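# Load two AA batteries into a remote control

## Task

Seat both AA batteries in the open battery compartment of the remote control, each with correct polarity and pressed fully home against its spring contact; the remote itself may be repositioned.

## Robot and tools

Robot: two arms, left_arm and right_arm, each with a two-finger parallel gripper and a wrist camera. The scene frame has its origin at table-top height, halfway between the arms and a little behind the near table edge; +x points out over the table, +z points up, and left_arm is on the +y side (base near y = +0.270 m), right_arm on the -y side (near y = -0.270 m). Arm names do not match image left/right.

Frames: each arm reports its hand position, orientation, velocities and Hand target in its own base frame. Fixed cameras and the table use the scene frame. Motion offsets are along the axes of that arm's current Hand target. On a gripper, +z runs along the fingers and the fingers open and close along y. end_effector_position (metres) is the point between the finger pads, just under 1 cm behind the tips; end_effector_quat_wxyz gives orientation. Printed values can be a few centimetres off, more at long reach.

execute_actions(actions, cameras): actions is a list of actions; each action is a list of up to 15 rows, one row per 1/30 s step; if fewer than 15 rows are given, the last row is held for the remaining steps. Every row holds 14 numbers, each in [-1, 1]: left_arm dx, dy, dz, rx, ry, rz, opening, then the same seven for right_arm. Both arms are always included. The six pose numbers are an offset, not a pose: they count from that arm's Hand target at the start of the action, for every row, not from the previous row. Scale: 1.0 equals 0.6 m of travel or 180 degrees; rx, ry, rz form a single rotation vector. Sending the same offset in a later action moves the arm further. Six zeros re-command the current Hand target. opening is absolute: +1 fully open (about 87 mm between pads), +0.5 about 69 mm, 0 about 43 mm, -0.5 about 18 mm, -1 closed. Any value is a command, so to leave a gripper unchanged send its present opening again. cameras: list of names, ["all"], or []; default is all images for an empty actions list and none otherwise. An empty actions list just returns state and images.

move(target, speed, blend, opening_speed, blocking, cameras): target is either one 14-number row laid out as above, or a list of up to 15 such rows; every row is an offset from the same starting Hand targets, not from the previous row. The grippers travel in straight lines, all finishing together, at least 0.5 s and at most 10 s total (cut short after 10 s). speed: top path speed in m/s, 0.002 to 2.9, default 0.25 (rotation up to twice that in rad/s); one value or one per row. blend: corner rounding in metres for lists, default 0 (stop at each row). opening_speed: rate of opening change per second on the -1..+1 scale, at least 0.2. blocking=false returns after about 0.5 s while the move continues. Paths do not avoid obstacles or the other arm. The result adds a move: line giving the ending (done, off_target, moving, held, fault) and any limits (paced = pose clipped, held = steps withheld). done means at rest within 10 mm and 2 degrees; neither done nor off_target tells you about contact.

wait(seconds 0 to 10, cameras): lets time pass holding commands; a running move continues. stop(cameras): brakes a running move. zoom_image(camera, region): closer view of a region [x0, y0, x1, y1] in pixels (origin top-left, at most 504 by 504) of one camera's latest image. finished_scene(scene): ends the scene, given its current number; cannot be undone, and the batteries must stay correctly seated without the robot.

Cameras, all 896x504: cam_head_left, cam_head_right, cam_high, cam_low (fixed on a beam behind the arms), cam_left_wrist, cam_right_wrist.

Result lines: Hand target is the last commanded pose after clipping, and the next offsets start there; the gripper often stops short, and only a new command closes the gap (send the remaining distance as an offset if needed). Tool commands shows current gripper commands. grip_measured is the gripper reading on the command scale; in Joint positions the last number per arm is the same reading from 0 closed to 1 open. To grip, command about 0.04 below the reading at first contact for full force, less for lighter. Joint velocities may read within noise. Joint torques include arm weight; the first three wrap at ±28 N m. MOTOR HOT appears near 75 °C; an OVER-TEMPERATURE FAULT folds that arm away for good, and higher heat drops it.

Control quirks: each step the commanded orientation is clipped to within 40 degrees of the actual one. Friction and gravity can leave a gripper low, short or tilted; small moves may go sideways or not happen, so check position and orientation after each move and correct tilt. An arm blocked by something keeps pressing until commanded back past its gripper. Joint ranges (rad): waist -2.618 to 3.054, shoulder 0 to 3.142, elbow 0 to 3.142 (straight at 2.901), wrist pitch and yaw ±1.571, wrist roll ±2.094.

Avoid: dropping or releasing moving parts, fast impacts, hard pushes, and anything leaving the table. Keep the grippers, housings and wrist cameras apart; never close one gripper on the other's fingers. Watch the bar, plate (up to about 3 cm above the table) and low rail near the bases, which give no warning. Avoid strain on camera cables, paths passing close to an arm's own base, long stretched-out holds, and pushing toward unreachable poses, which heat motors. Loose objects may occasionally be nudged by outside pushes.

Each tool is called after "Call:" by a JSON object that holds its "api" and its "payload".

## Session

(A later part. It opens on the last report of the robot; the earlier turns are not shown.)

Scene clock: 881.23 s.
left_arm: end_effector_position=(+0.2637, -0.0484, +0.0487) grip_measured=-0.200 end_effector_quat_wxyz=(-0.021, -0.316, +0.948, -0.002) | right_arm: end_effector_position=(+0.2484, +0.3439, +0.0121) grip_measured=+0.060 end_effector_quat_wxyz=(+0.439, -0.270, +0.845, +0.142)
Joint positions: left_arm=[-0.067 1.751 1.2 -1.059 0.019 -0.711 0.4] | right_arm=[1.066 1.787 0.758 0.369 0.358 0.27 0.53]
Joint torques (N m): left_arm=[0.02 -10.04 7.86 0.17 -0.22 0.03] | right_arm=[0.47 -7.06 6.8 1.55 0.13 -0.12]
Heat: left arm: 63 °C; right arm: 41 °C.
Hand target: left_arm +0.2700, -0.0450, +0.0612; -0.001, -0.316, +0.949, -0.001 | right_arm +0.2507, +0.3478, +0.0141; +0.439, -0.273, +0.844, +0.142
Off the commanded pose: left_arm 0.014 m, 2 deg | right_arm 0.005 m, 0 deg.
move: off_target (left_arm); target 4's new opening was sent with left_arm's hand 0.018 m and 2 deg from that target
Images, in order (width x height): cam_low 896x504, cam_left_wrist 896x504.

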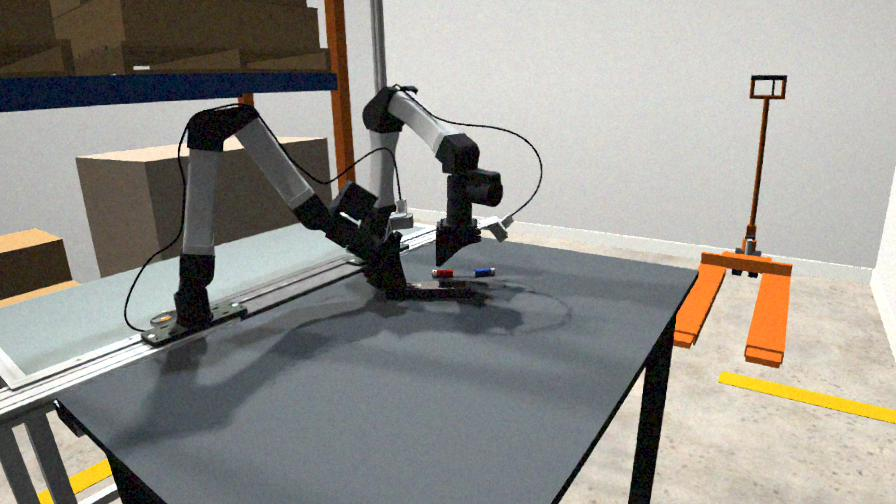

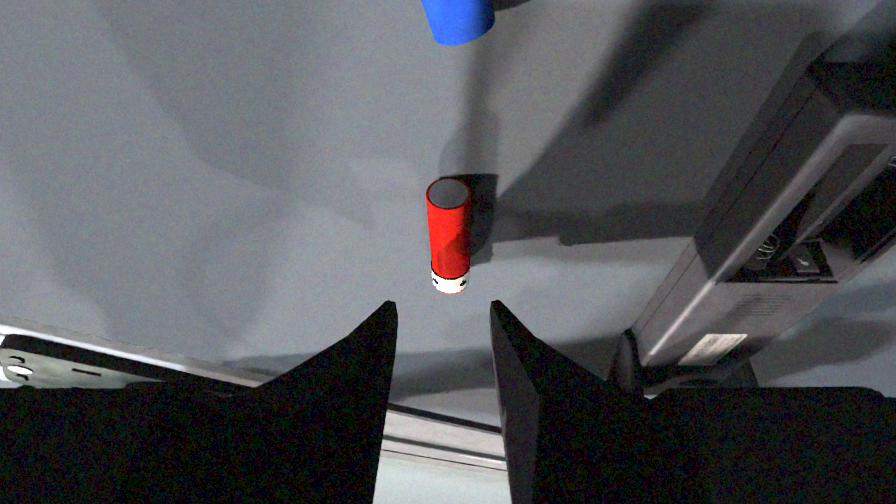

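Call:
{"api": "move", "payload": {"target": [[0.0145,0,0.078,0,0,0,-0.2,0,0,0,0,0,0,-0.1],[0.0145,0,0.078,0,0,0,-0.85,0,0,0,0,0,0,-0.1]], "speed": [0.08,0.08], "opening_speed": 1, "cameras": ["cam_left_wrist","cam_low"]}}

Call:
{"api": "zoom_image", "payload": {"camera": "cam_low", "region": [400, 230, 500, 290]}}

Scene clock: 919.97 s.
left_arm: end_effector_position=(+0.2623, -0.0514, +0.0201) grip_measured=-0.582 end_effector_quat_wxyz=(-0.004, -0.315, +0.949, -0.009) | right_arm: end_effector_position=(+0.2484, +0.3439, +0.0121) grip_measured=+0.060 end_effector_quat_wxyz=(+0.439, -0.270, +0.845, +0.142)
Joint positions: left_arm=[-0.078 1.751 1.084 -0.905 0.019 -0.72 0.209] | right_arm=[1.066 1.787 0.758 0.369 0.358 0.27 0.53]
Joint torques (N m): left_arm=[-0.73 -6.46 4.49 0.53 -0.22 -0.06] | right_arm=[0.5 -7.04 6.71 1.52 0.07 -0.08]
Heat: left arm: 58 °C; right arm: 42 °C.
Hand target: left_arm +0.2630, -0.0503, +0.0144; -0.001, -0.317, +0.949, -0.001 | right_arm +0.2507, +0.3478, +0.0141; +0.439, -0.273, +0.844, +0.142
Off the commanded pose: left_arm 0.006 m, 1 deg | right_arm 0.005 m, 0 deg.
move: done
Images, in order (width x height): cam_low 896x504, cam_left_wrist 896x504.

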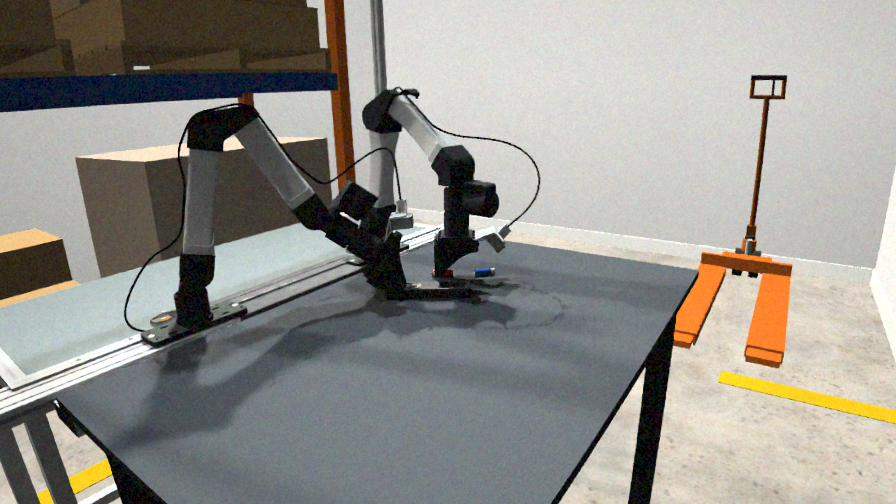

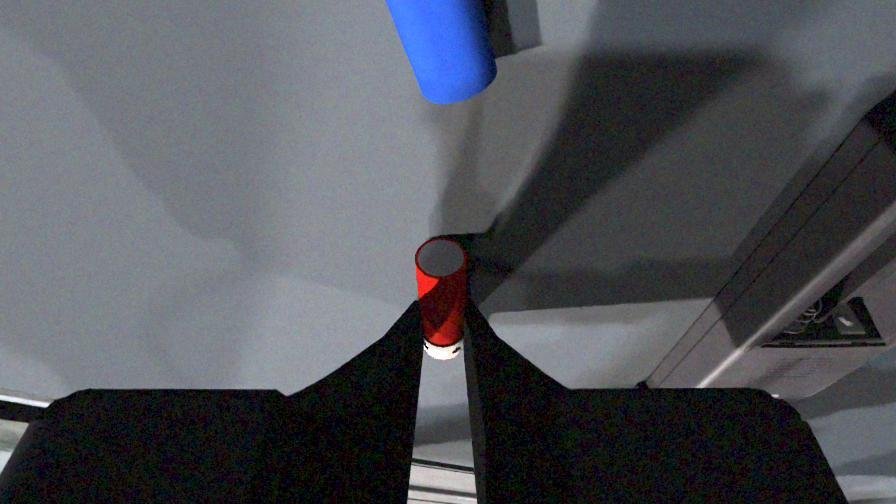

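Scaled by 5.040 from the camera's 896x504 image, which has a finer 1280x720 frame.

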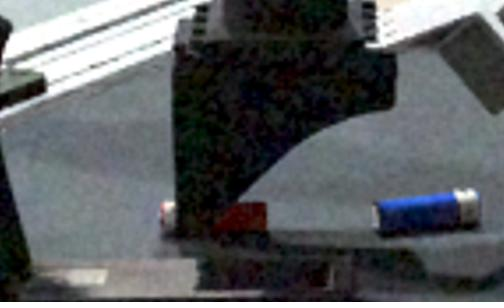

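Call:
{"api": "move", "payload": {"target": [[0,0,0,0,0,0,-0.3,0,0,0,0,0,0,-0.1],[0,0,-0.05,0,0,0,-0.3,0,0,0,0,0,0,-0.1],[0,0.002,-0.0065,0,0,0,-0.3,0,0,0,0,0,0,-0.1],[0,0.002,-0.0065,0,0,0,-0.85,0,0,0,0,0,0,-0.1]], "speed": [0.08,0.1,0.08,0.08], "opening_speed": 1}}

Scene clock: 933.77 s.
left_arm: end_effector_position=(+0.2608, -0.0513, +0.0218) grip_measured=-0.583 end_effector_quat_wxyz=(-0.008, -0.315, +0.949, -0.007) | right_arm: end_effector_position=(+0.2484, +0.3439, +0.0121) grip_measured=+0.060 end_effector_quat_wxyz=(+0.439, -0.270, +0.845, +0.142)
Joint positions: left_arm=[-0.078 1.751 1.091 -0.92 0.019 -0.72 0.209] | right_arm=[1.066 1.787 0.758 0.369 0.358 0.27 0.53]
Joint torques (N m): left_arm=[-0.47 -7.25 4.49 0.51 -0.21 -0.04] | right_arm=[0.43 -7.04 6.64 1.5 0.1 -0.12]
Heat: left arm: 56 °C; right arm: 42 °C.
Hand target: left_arm +0.2623, -0.0494, +0.0183; -0.001, -0.316, +0.949, -0.001 | right_arm +0.2507, +0.3478, +0.0141; +0.439, -0.273, +0.844, +0.142
Off the commanded pose: left_arm 0.004 m, 1 deg | right_arm 0.005 m, 0 deg.
move: done

Call:
{"api": "move", "payload": {"target": [[0,0,0,0,0,0,-0.3,0,0,0,0,0,0,-0.1],[0,0,-0.05,0,0,0,-0.3,0,0,0,0,0,0,-0.1],[-0.002,0.002,-0.0065,0,0,0,-0.3,0,0,0,0,0,0,-0.1],[-0.002,0.002,-0.0065,0,0,0,-0.85,0,0,0,0,0,0,-0.1]], "speed": [0.08,0.1,0.08,0.08], "opening_speed": 1}}

Scene clock: 948.27 s.
left_arm: end_effector_position=(+0.2612, -0.0513, +0.0269) grip_measured=-0.599 end_effector_quat_wxyz=(-0.006, -0.315, +0.949, -0.008) | right_arm: end_effector_position=(+0.2484, +0.3439, +0.0121) grip_measured=+0.060 end_effector_quat_wxyz=(+0.439, -0.270, +0.845, +0.142)
Joint positions: left_arm=[-0.078 1.74 1.1 -0.936 0.019 -0.72 0.2] | right_arm=[1.066 1.787 0.758 0.369 0.358 0.27 0.53]
Joint torques (N m): left_arm=[0.02 -6.79 4.56 0.52 -0.22 0.02] | right_arm=[0.46 -7.06 6.8 1.49 0.09 -0.1]
Heat: left arm: 55 °C; right arm: 42 °C.
Hand target: left_arm +0.2626, -0.0477, +0.0222; -0.001, -0.316, +0.949, -0.001 | right_arm +0.2507, +0.3478, +0.0141; +0.439, -0.273, +0.844, +0.142
Off the commanded pose: left_arm 0.006 m, 1 deg | right_arm 0.005 m, 0 deg.
move: done

Call:
{"api": "move", "payload": {"target": [[0,0,-0.13,0,0,0,-0.85,0,0,0,0,0,0,-0.1],[-0.0273,-0.2118,-0.11,0,0.111,0,-0.85,0,0,0,0,0,0,-0.1],[-0.0273,-0.2118,-0.045,0,0.111,0,-0.85,0,0,0,0,0,0,-0.1]], "speed": [0.12,0.2,0.08], "blend": [0.02,0,0], "cameras": ["cam_left_wrist","cam_low","cam_right_wrist"]}}

Call:
{"api": "zoom_image", "payload": {"camera": "cam_low", "region": [400, 250, 500, 310]}}

Call:
{"api": "zoom_image", "payload": {"camera": "cam_left_wrist", "region": [330, 140, 510, 380]}}

Scene clock: 977.07 s.
left_arm: end_effector_position=(+0.3504, -0.1354, +0.0541) grip_measured=-0.599 end_effector_quat_wxyz=(-0.165, -0.310, +0.935, -0.050) | right_arm: end_effector_position=(+0.2484, +0.3439, +0.0121) grip_measured=+0.060 end_effector_quat_wxyz=(+0.439, -0.270, +0.845, +0.142)
Joint positions: left_arm=[-0.178 2.344 2.003 -1.477 0.244 -0.789 0.2] | right_arm=[1.066 1.787 0.758 0.369 0.358 0.27 0.53]
Joint torques (N m): left_arm=[-0.55 -11.55 4.72 0.11 0.16 -0.04] | right_arm=[0.49 -6.9 6.87 1.54 0.11 -0.09]
Heat: left arm: 53 °C; right arm: 42 °C.
Hand target: left_arm +0.3520, -0.1394, +0.0494; -0.166, -0.312, +0.934, -0.056 | right_arm +0.2507, +0.3478, +0.0141; +0.439, -0.273, +0.844, +0.142
Off the commanded pose: left_arm 0.006 m, 1 deg | right_arm 0.005 m, 0 deg.
move: done
Images, in order (width x height): cam_low 896x504, cam_left_wrist 896x504, cam_right_wrist 896x504.

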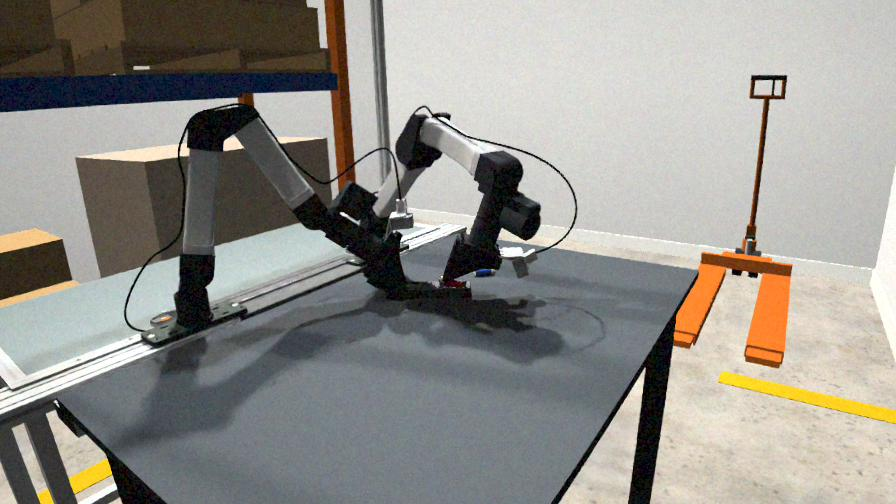

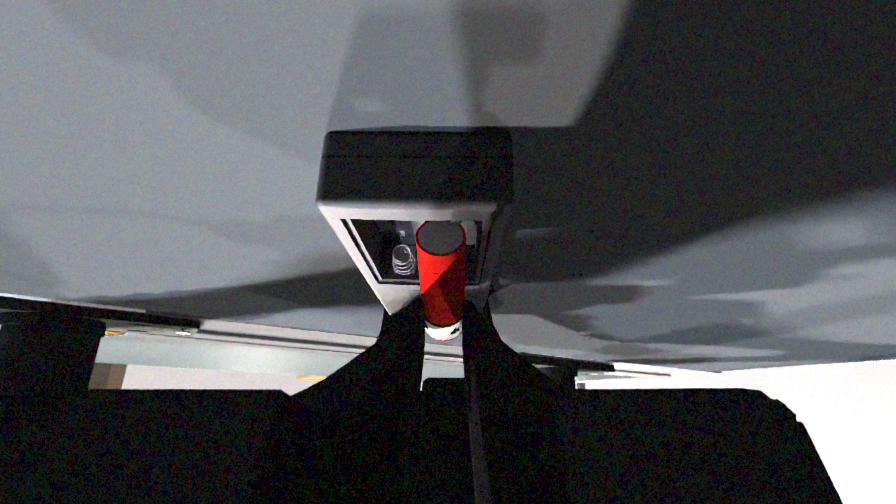

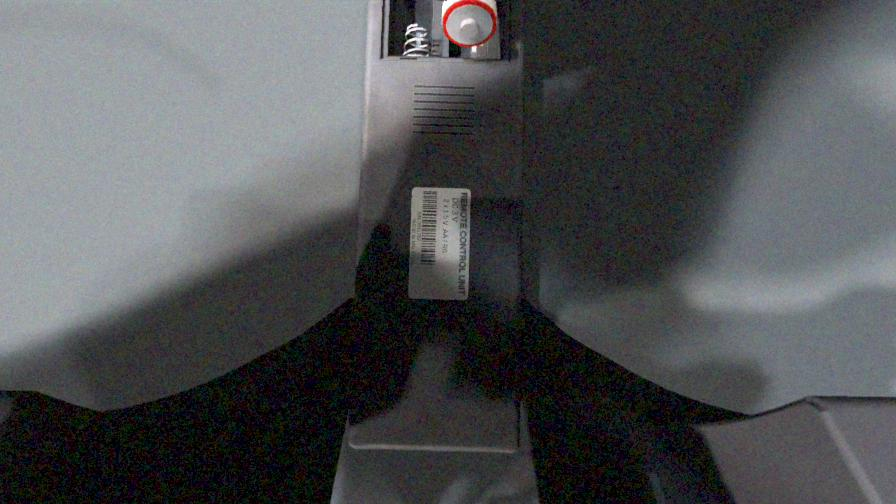

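Scaled by 5.040 from the camera's 896x504 image, which has a finer 1280x720 frame.

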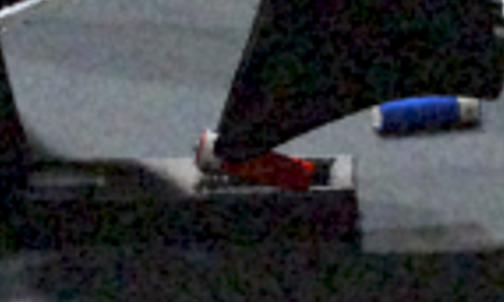

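Scaled by 2.100 from the camera's 896x504 image, which has a finer 1280x720 frame.

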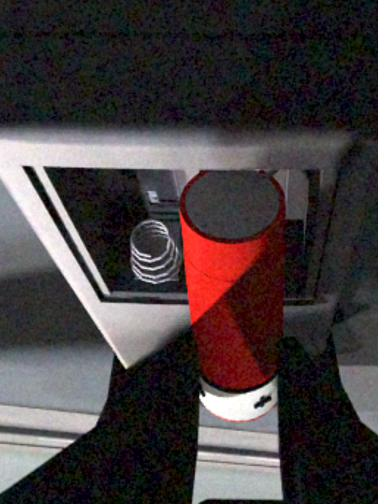

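Call:
{"api": "move", "payload": {"target": [[0.008,-0.0075,-0.02,0,0,0,-0.85,0,0,0,0,0,0,-0.1],[-0.01,-0.0065,0.03,0,0,0,-0.85,0,0,0,0,0,0,-0.1]], "speed": [0.06,0.06], "cameras": ["cam_left_wrist","cam_low","cam_right_wrist"]}}

Call:
{"api": "zoom_image", "payload": {"camera": "cam_low", "region": [400, 250, 500, 310]}}

Call:
{"api": "zoom_image", "payload": {"camera": "cam_left_wrist", "region": [330, 140, 510, 380]}}

Scene clock: 992.63 s.
left_arm: end_effector_position=(+0.3505, -0.1421, +0.0482) grip_measured=-0.600 end_effector_quat_wxyz=(-0.169, -0.311, +0.933, -0.062) | right_arm: end_effector_position=(+0.2484, +0.3439, +0.0121) grip_measured=+0.060 end_effector_quat_wxyz=(+0.439, -0.270, +0.845, +0.142)
Joint positions: left_arm=[-0.184 2.35 1.983 -1.447 0.27 -0.794 0.2] | right_arm=[1.066 1.787 0.758 0.369 0.358 0.27 0.53]
Joint torques (N m): left_arm=[-0.66 -10.15 3.28 0.38 -0.06 -0.05] | right_arm=[0.38 -7.1 6.8 1.52 0.11 -0.09]
Heat: left arm: 57 °C; right arm: 42 °C.
Hand target: left_arm +0.3539, -0.1429, +0.0305; -0.166, -0.312, +0.934, -0.056 | right_arm +0.2507, +0.3478, +0.0141; +0.439, -0.273, +0.844, +0.142
Off the commanded pose: left_arm 0.018 m, 1 deg | right_arm 0.005 m, 0 deg.
move: off_target (left_arm)
Images, in order (width x height): cam_low 896x504, cam_left_wrist 896x504, cam_right_wrist 896x504.

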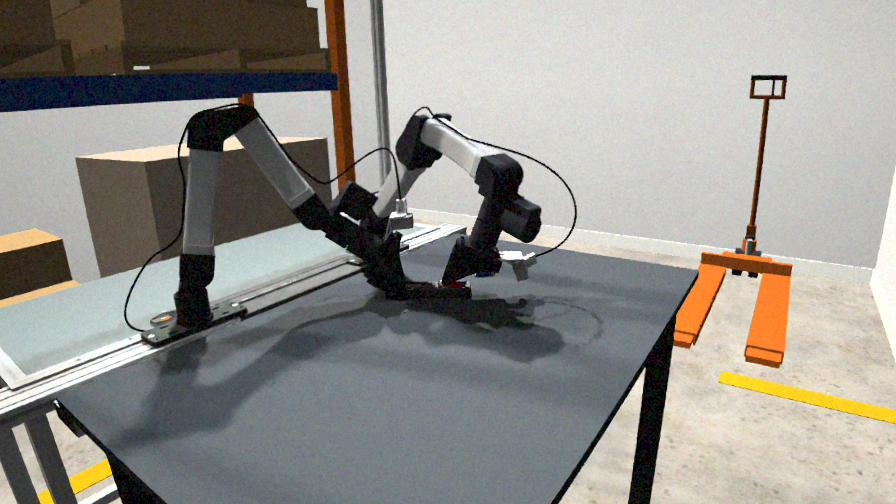

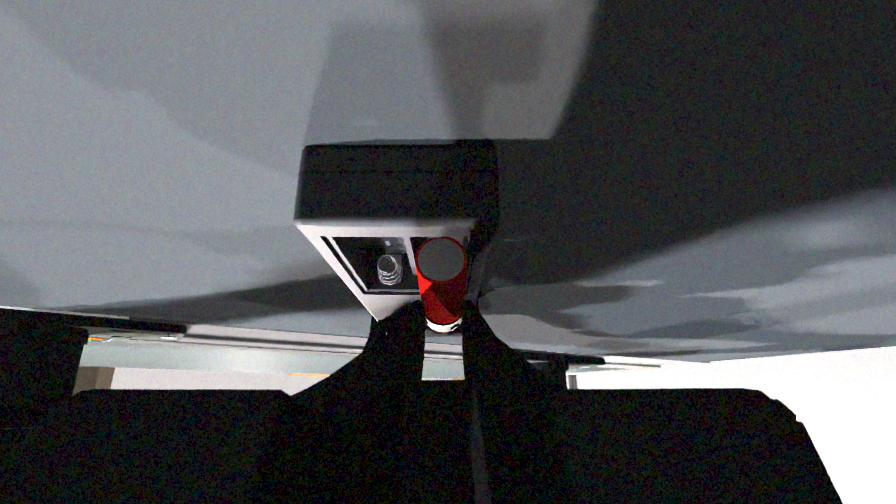

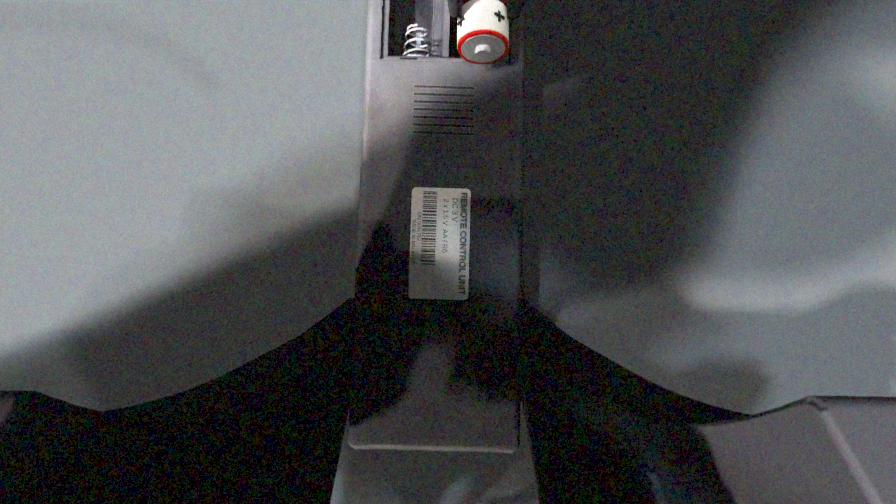

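Scaled by 5.040 from the camera's 896x504 image, which has a finer 1280x720 frame.

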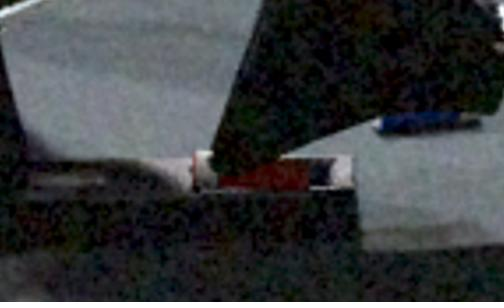

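Scaled by 2.100 from the camera's 896x504 image, which has a finer 1280x720 frame.

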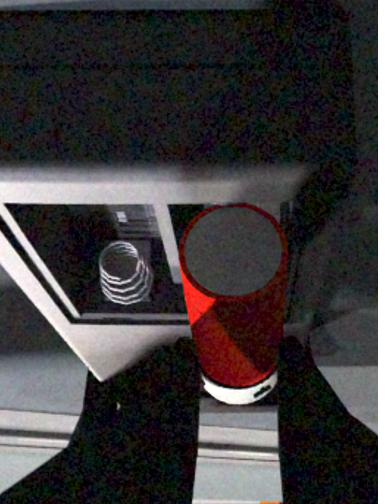

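Call:
{"api": "move", "payload": {"target": [[0,0,0,0,0,0,-0.3,0,0,0,0,0,0,-0.1],[0.015,0,-0.07,0,0,0,-0.3,0,0,0,0,0,0,-0.1],[0.03,0.0,-0.06,0,0,0,-1,0,0,0,0,0,0,-0.1]], "speed": [0.06,0.08,0.08], "opening_speed": 1, "cameras": ["cam_left_wrist","cam_low","cam_right_wrist"]}}

Call:
{"api": "zoom_image", "payload": {"camera": "cam_low", "region": [400, 250, 500, 310]}}

Call:
{"api": "zoom_image", "payload": {"camera": "cam_left_wrist", "region": [330, 140, 510, 380]}}

Call:
{"api": "zoom_image", "payload": {"camera": "cam_right_wrist", "region": [350, 0, 550, 110]}}

Scene clock: 1032.97 s.
left_arm: end_effector_position=(+0.3480, -0.1448, +0.0659) grip_measured=-0.963 end_effector_quat_wxyz=(-0.181, -0.311, +0.931, -0.054) | right_arm: end_effector_position=(+0.2484, +0.3439, +0.0121) grip_measured=+0.060 end_effector_quat_wxyz=(+0.439, -0.270, +0.845, +0.142)
Joint positions: left_arm=[-0.193 2.363 2.067 -1.545 0.27 -0.801 0.018] | right_arm=[1.066 1.787 0.758 0.369 0.358 0.27 0.53]
Joint torques (N m): left_arm=[-0.58 -14.42 4.59 0.03 -0.04 -0.07] | right_arm=[0.47 -6.99 6.69 1.55 0.08 -0.1]
Heat: left arm: 60 °C; right arm: 42 °C.
Hand target: left_arm +0.3503, -0.1455, +0.0704; -0.166, -0.312, +0.934, -0.056 | right_arm +0.2507, +0.3478, +0.0141; +0.439, -0.273, +0.844, +0.142
Off the commanded pose: left_arm 0.005 m, 2 deg | right_arm 0.005 m, 0 deg.
move: done
Images, in order (width x height): cam_low 896x504, cam_left_wrist 896x504, cam_right_wrist 896x504.

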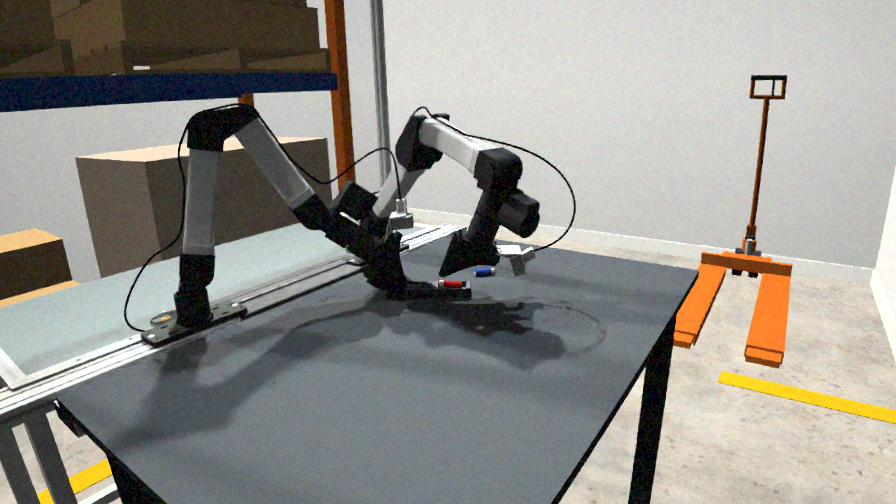

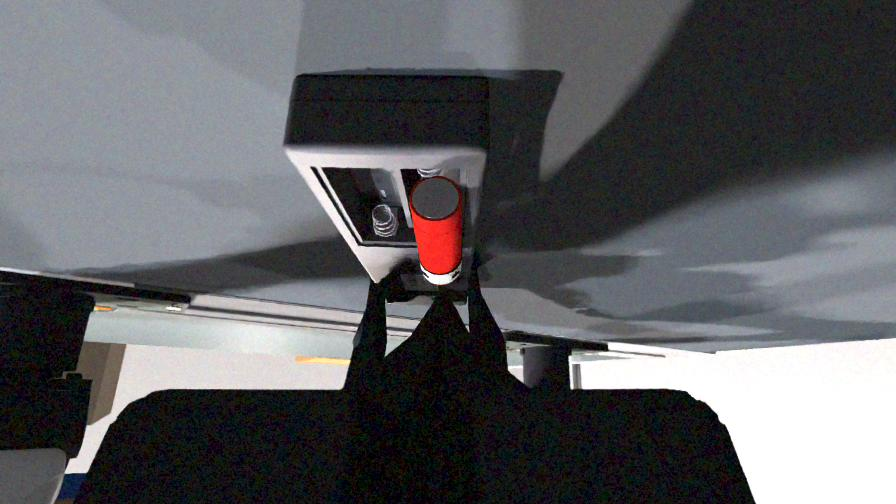

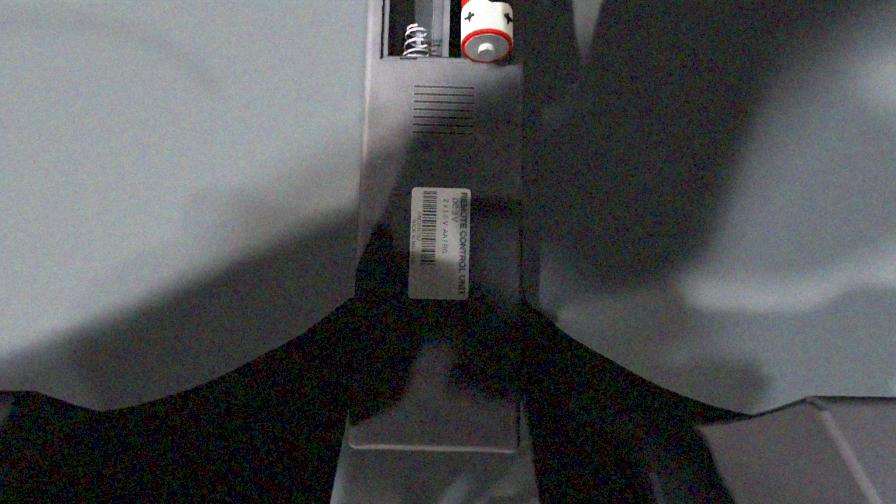

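Scaled by 5.040 from the camera's 896x504 image, which has a finer 1280x720 frame.

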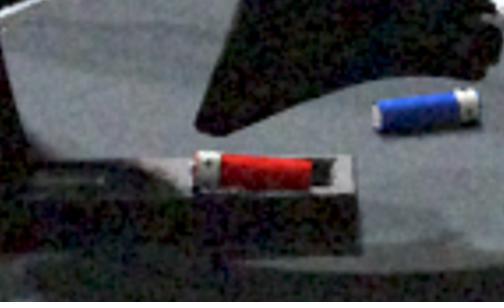

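Scaled by 2.100 from the camera's 896x504 image, which has a finer 1280x720 frame.

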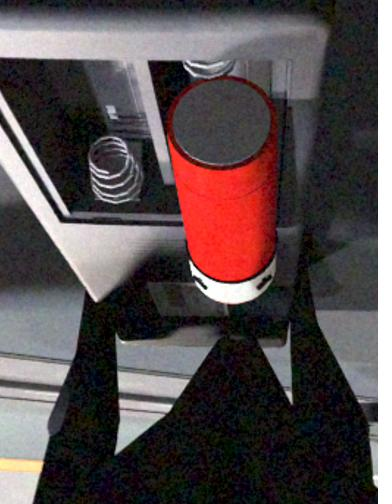

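Scaled by 2.520 from the camera's 896x504 image, which has a finer 1280x720 frame.

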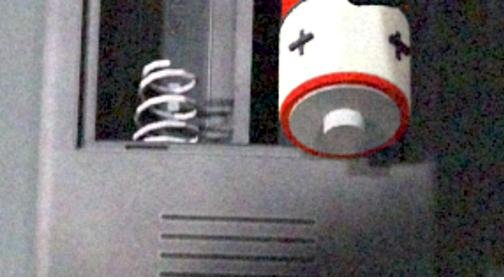

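Call:
{"api": "move", "payload": {"target": [[-0.049,0.005,-0.017,0,0,0,-1,0,0,0,0,0,0,-0.1],[-0.07,0.005,0.043,0,0,0,-1,0,0,0,0,0,0,-0.1],[-0.049,0.005,-0.027,0,0,0,-1,0,0,0,0,0,0,-0.1]], "speed": [0.08,0.06,0.1], "cameras": ["cam_left_wrist","cam_low","cam_right_wrist"]}}

Call:
{"api": "zoom_image", "payload": {"camera": "cam_low", "region": [400, 250, 500, 310]}}

Call:
{"api": "zoom_image", "payload": {"camera": "cam_left_wrist", "region": [330, 140, 510, 380]}}

Call:
{"api": "zoom_image", "payload": {"camera": "cam_right_wrist", "region": [350, 0, 550, 110]}}

Scene clock: 1056.97 s.
left_arm: end_effector_position=(+0.3714, -0.1282, +0.0601) grip_measured=-0.963 end_effector_quat_wxyz=(-0.168, -0.314, +0.932, -0.064) | right_arm: end_effector_position=(+0.2484, +0.3439, +0.0121) grip_measured=+0.060 end_effector_quat_wxyz=(+0.439, -0.270, +0.845, +0.142)
Joint positions: left_arm=[-0.144 2.437 2.184 -1.567 0.265 -0.761 0.018] | right_arm=[1.066 1.787 0.758 0.369 0.358 0.27 0.53]
Joint torques (N m): left_arm=[0.36 -15.46 7.28 -0.25 -0.09 0.02] | right_arm=[0.5 -7.04 6.63 1.53 0.1 -0.1]
Heat: left arm: 62 °C; right arm: 42 °C.
Hand target: left_arm +0.3749, -0.1232, +0.0756; -0.166, -0.311, +0.934, -0.056 | right_arm +0.2507, +0.3478, +0.0141; +0.439, -0.273, +0.844, +0.142
Off the commanded pose: left_arm 0.017 m, 1 deg | right_arm 0.005 m, 0 deg.
joint sent to its limit (left arm) — joint 4 (wrist pitch), lower limit. The joint targets still meet the commanded pose.
move: off_target (left_arm)
Images, in order (width x height): cam_low 896x504, cam_left_wrist 896x504, cam_right_wrist 896x504.

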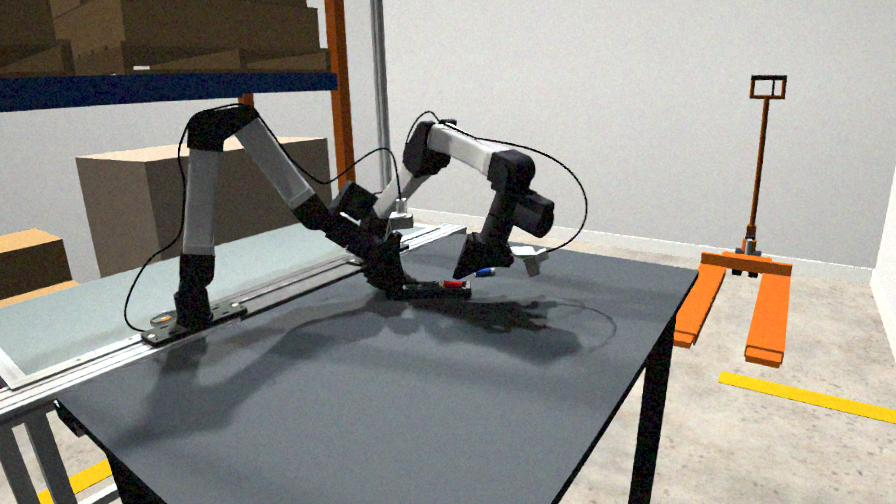

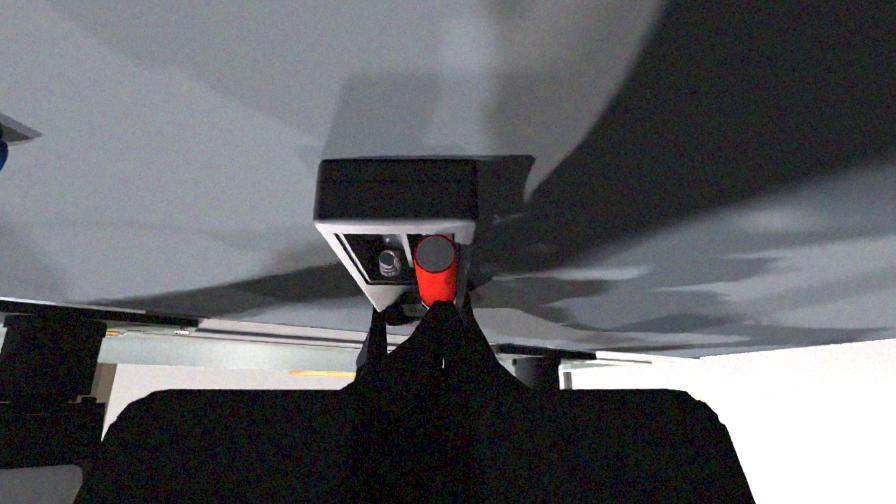

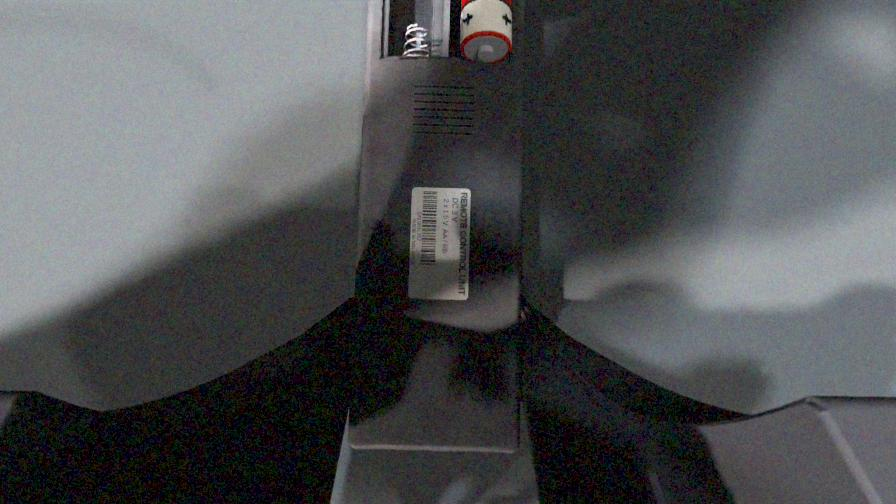

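Scaled by 5.040 from the camera's 896x504 image, which has a finer 1280x720 frame.

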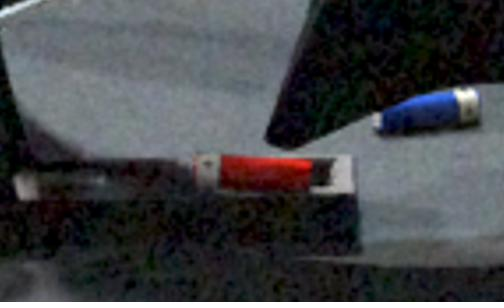

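Scaled by 2.100 from the camera's 896x504 image, which has a finer 1280x720 frame.

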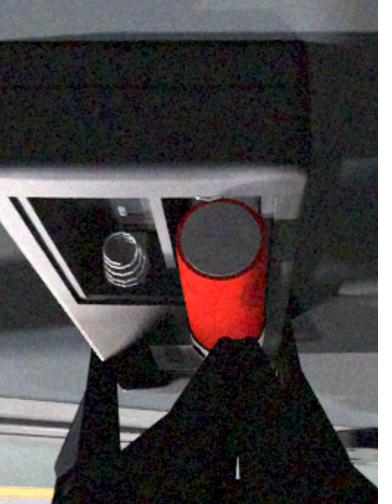

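Scaled by 2.520 from the camera's 896x504 image, which has a finer 1280x720 frame.

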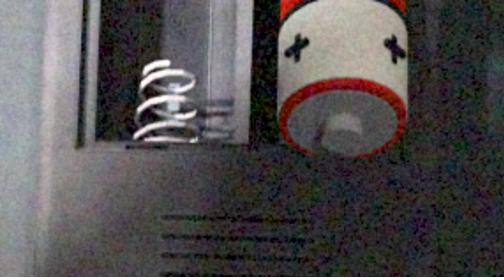

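Call:
{"api": "move", "payload": {"target": [[0.0457,0,0.016,0,-0.105,0,-0.3,0,0,0,0,0,0,-0.1],[0.0227,0,0.0815,0,-0.105,0,-0.3,0,0,0,0,0,0,-0.1],[0.0227,0,0.0815,0,-0.105,0,-0.85,0,0,0,0,0,0,-0.1]], "speed": [0.08,0.06,0.1], "opening_speed": 1, "cameras": ["cam_left_wrist","cam_low"]}}

Call:
{"api": "zoom_image", "payload": {"camera": "cam_low", "region": [400, 250, 500, 310]}}

Call:
{"api": "zoom_image", "payload": {"camera": "cam_left_wrist", "region": [330, 140, 510, 380]}}

Scene clock: 1087.50 s.
left_arm: end_effector_position=(+0.3477, -0.1439, +0.0420) grip_measured=-0.582 end_effector_quat_wxyz=(-0.025, -0.315, +0.949, -0.011) | right_arm: end_effector_position=(+0.2484, +0.3439, +0.0121) grip_measured=+0.060 end_effector_quat_wxyz=(+0.439, -0.270, +0.845, +0.142)
Joint positions: left_arm=[-0.282 2.125 1.689 -1.164 0.048 -0.923 0.209] | right_arm=[1.066 1.787 0.758 0.369 0.358 0.27 0.53]
Joint torques (N m): left_arm=[-0.51 -11.07 3.36 0.67 -0.33 -0.05] | right_arm=[0.46 -6.95 6.76 1.52 0.15 -0.13]
Heat: left arm: 73 °C; right arm: 42 °C.
Hand target: left_arm +0.3514, -0.1410, +0.0344; -0.010, -0.316, +0.949, -0.004 | right_arm +0.2507, +0.3478, +0.0141; +0.439, -0.273, +0.844, +0.142
Off the commanded pose: left_arm 0.009 m, 2 deg | right_arm 0.005 m, 0 deg.
move: done; target 3's new opening was sent with left_arm's hand 0.011 m and 2 deg from that target
Images, in order (width x height): cam_low 896x504, cam_left_wrist 896x504.

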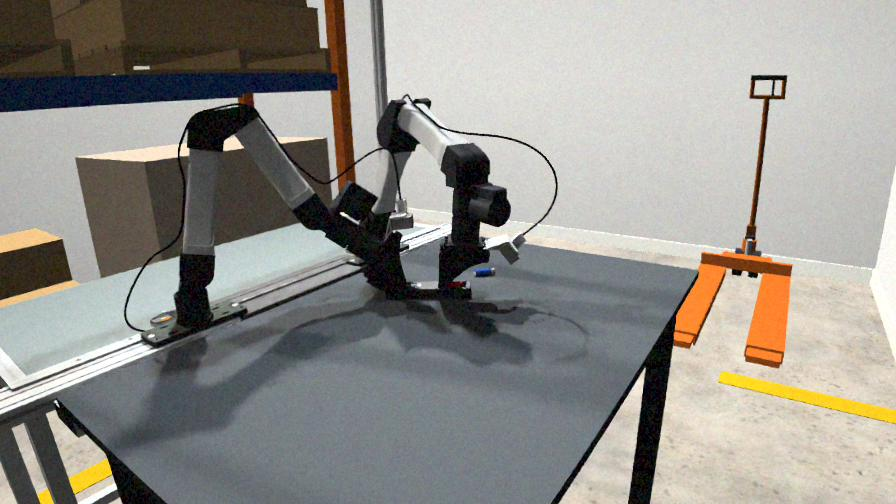

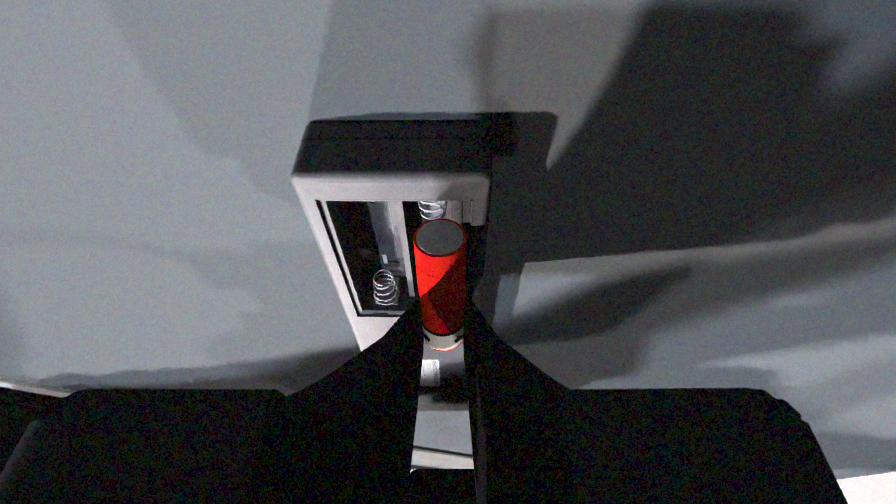

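Scaled by 5.040 from the camera's 896x504 image, which has a finer 1280x720 frame.

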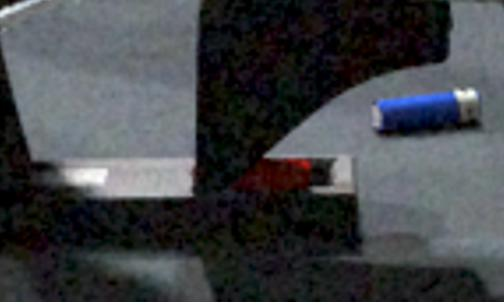

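Scaled by 2.100 from the camera's 896x504 image, which has a finer 1280x720 frame.

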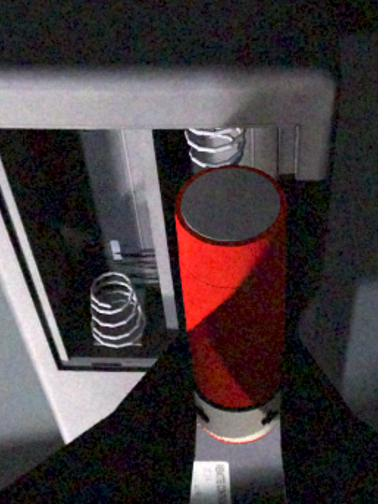

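Call:
{"api": "move", "payload": {"target": [[0.0077,-0.0025,-0.083,0,0.05,0,-0.85,0,0,0,0,0,0,-0.1],[0.0077,-0.0025,-0.06,0,0.107,0,-0.85,0,0,0,0,0,0,-0.1],[0.0077,-0.0025,0.005,0,0.107,0,-0.85,0,0,0,0,0,0,-0.1],[-0.0393,-0.0025,0.0,0,0.107,0,-0.85,0,0,0,0,0,0,-0.1]], "speed": [0.12,0.1,0.08,0.06], "blend": [0.02,0,0,0], "cameras": ["cam_left_wrist","cam_low","cam_right_wrist"]}}

Call:
{"api": "zoom_image", "payload": {"camera": "cam_low", "region": [400, 250, 500, 310]}}

Call:
{"api": "zoom_image", "payload": {"camera": "cam_right_wrist", "region": [350, 0, 550, 110]}}

Scene clock: 1120.77 s.
left_arm: end_effector_position=(+0.3498, -0.1397, +0.0451) grip_measured=-0.582 end_effector_quat_wxyz=(-0.204, -0.309, +0.927, -0.055) | right_arm: end_effector_position=(+0.2484, +0.3440, +0.0122) grip_measured=+0.060 end_effector_quat_wxyz=(+0.439, -0.270, +0.845, +0.143)
Joint positions: left_arm=[-0.172 2.428 2.076 -1.536 0.288 -0.768 0.209] | right_arm=[1.066 1.787 0.758 0.37 0.358 0.27 0.53]
Joint torques (N m): left_arm=[1.78 -10.81 8.06 0.29 -0.28 0.08] | right_arm=[0.51 -7.23 6.84 1.53 0.08 -0.11]
Heat: left arm: 70 °C; right arm: 42 °C.
Hand target: left_arm +0.3711, -0.1282, +0.0338; -0.168, -0.311, +0.934, -0.057 | right_arm +0.2507, +0.3478, +0.0141; +0.439, -0.273, +0.844, +0.142
Off the commanded pose: left_arm 0.027 m, 4 deg | right_arm 0.005 m, 0 deg.
move: off_target (left_arm)
Images, in order (width x height): cam_low 896x504, cam_left_wrist 896x504, cam_right_wrist 896x504.

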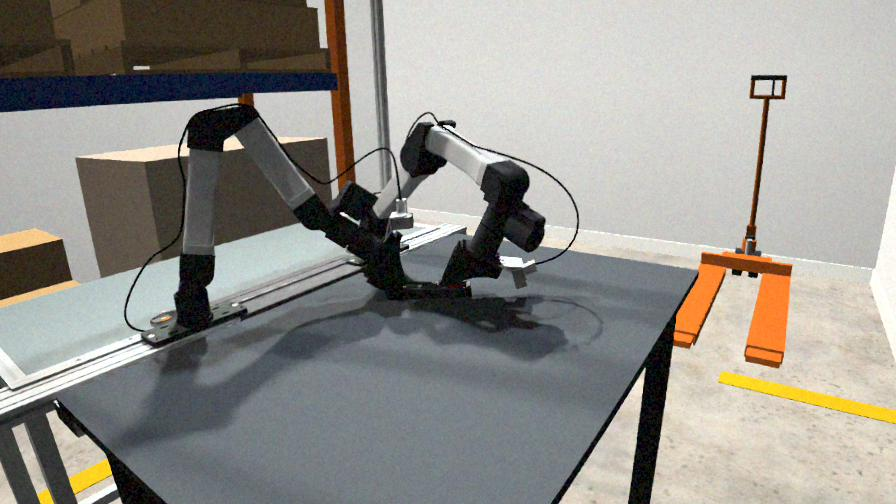

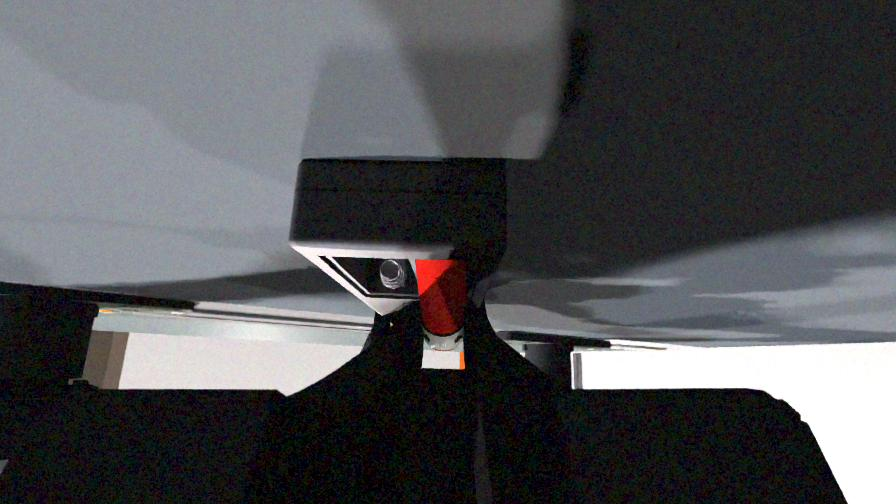

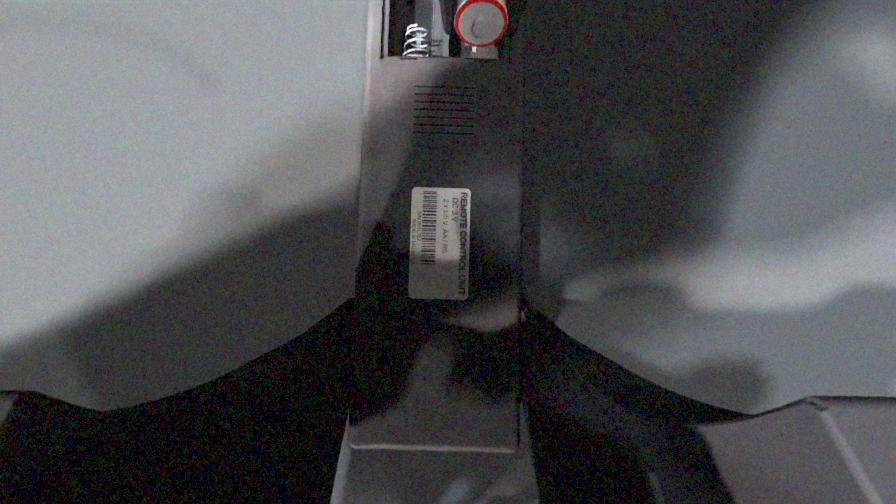

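Scaled by 5.040 from the camera's 896x504 image, which has a finer 1280x720 frame.

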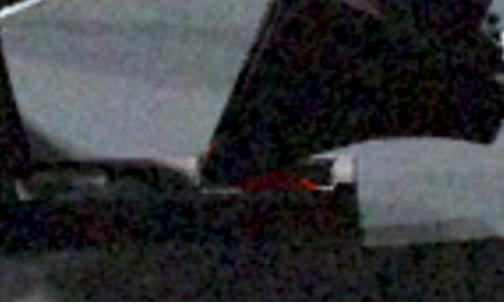

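Scaled by 2.520 from the camera's 896x504 image, which has a finer 1280x720 frame.

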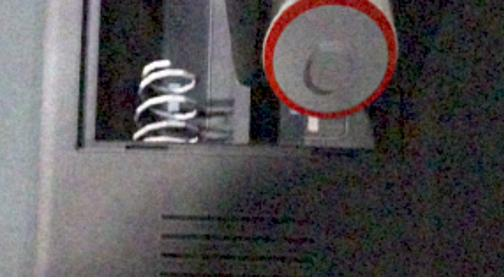

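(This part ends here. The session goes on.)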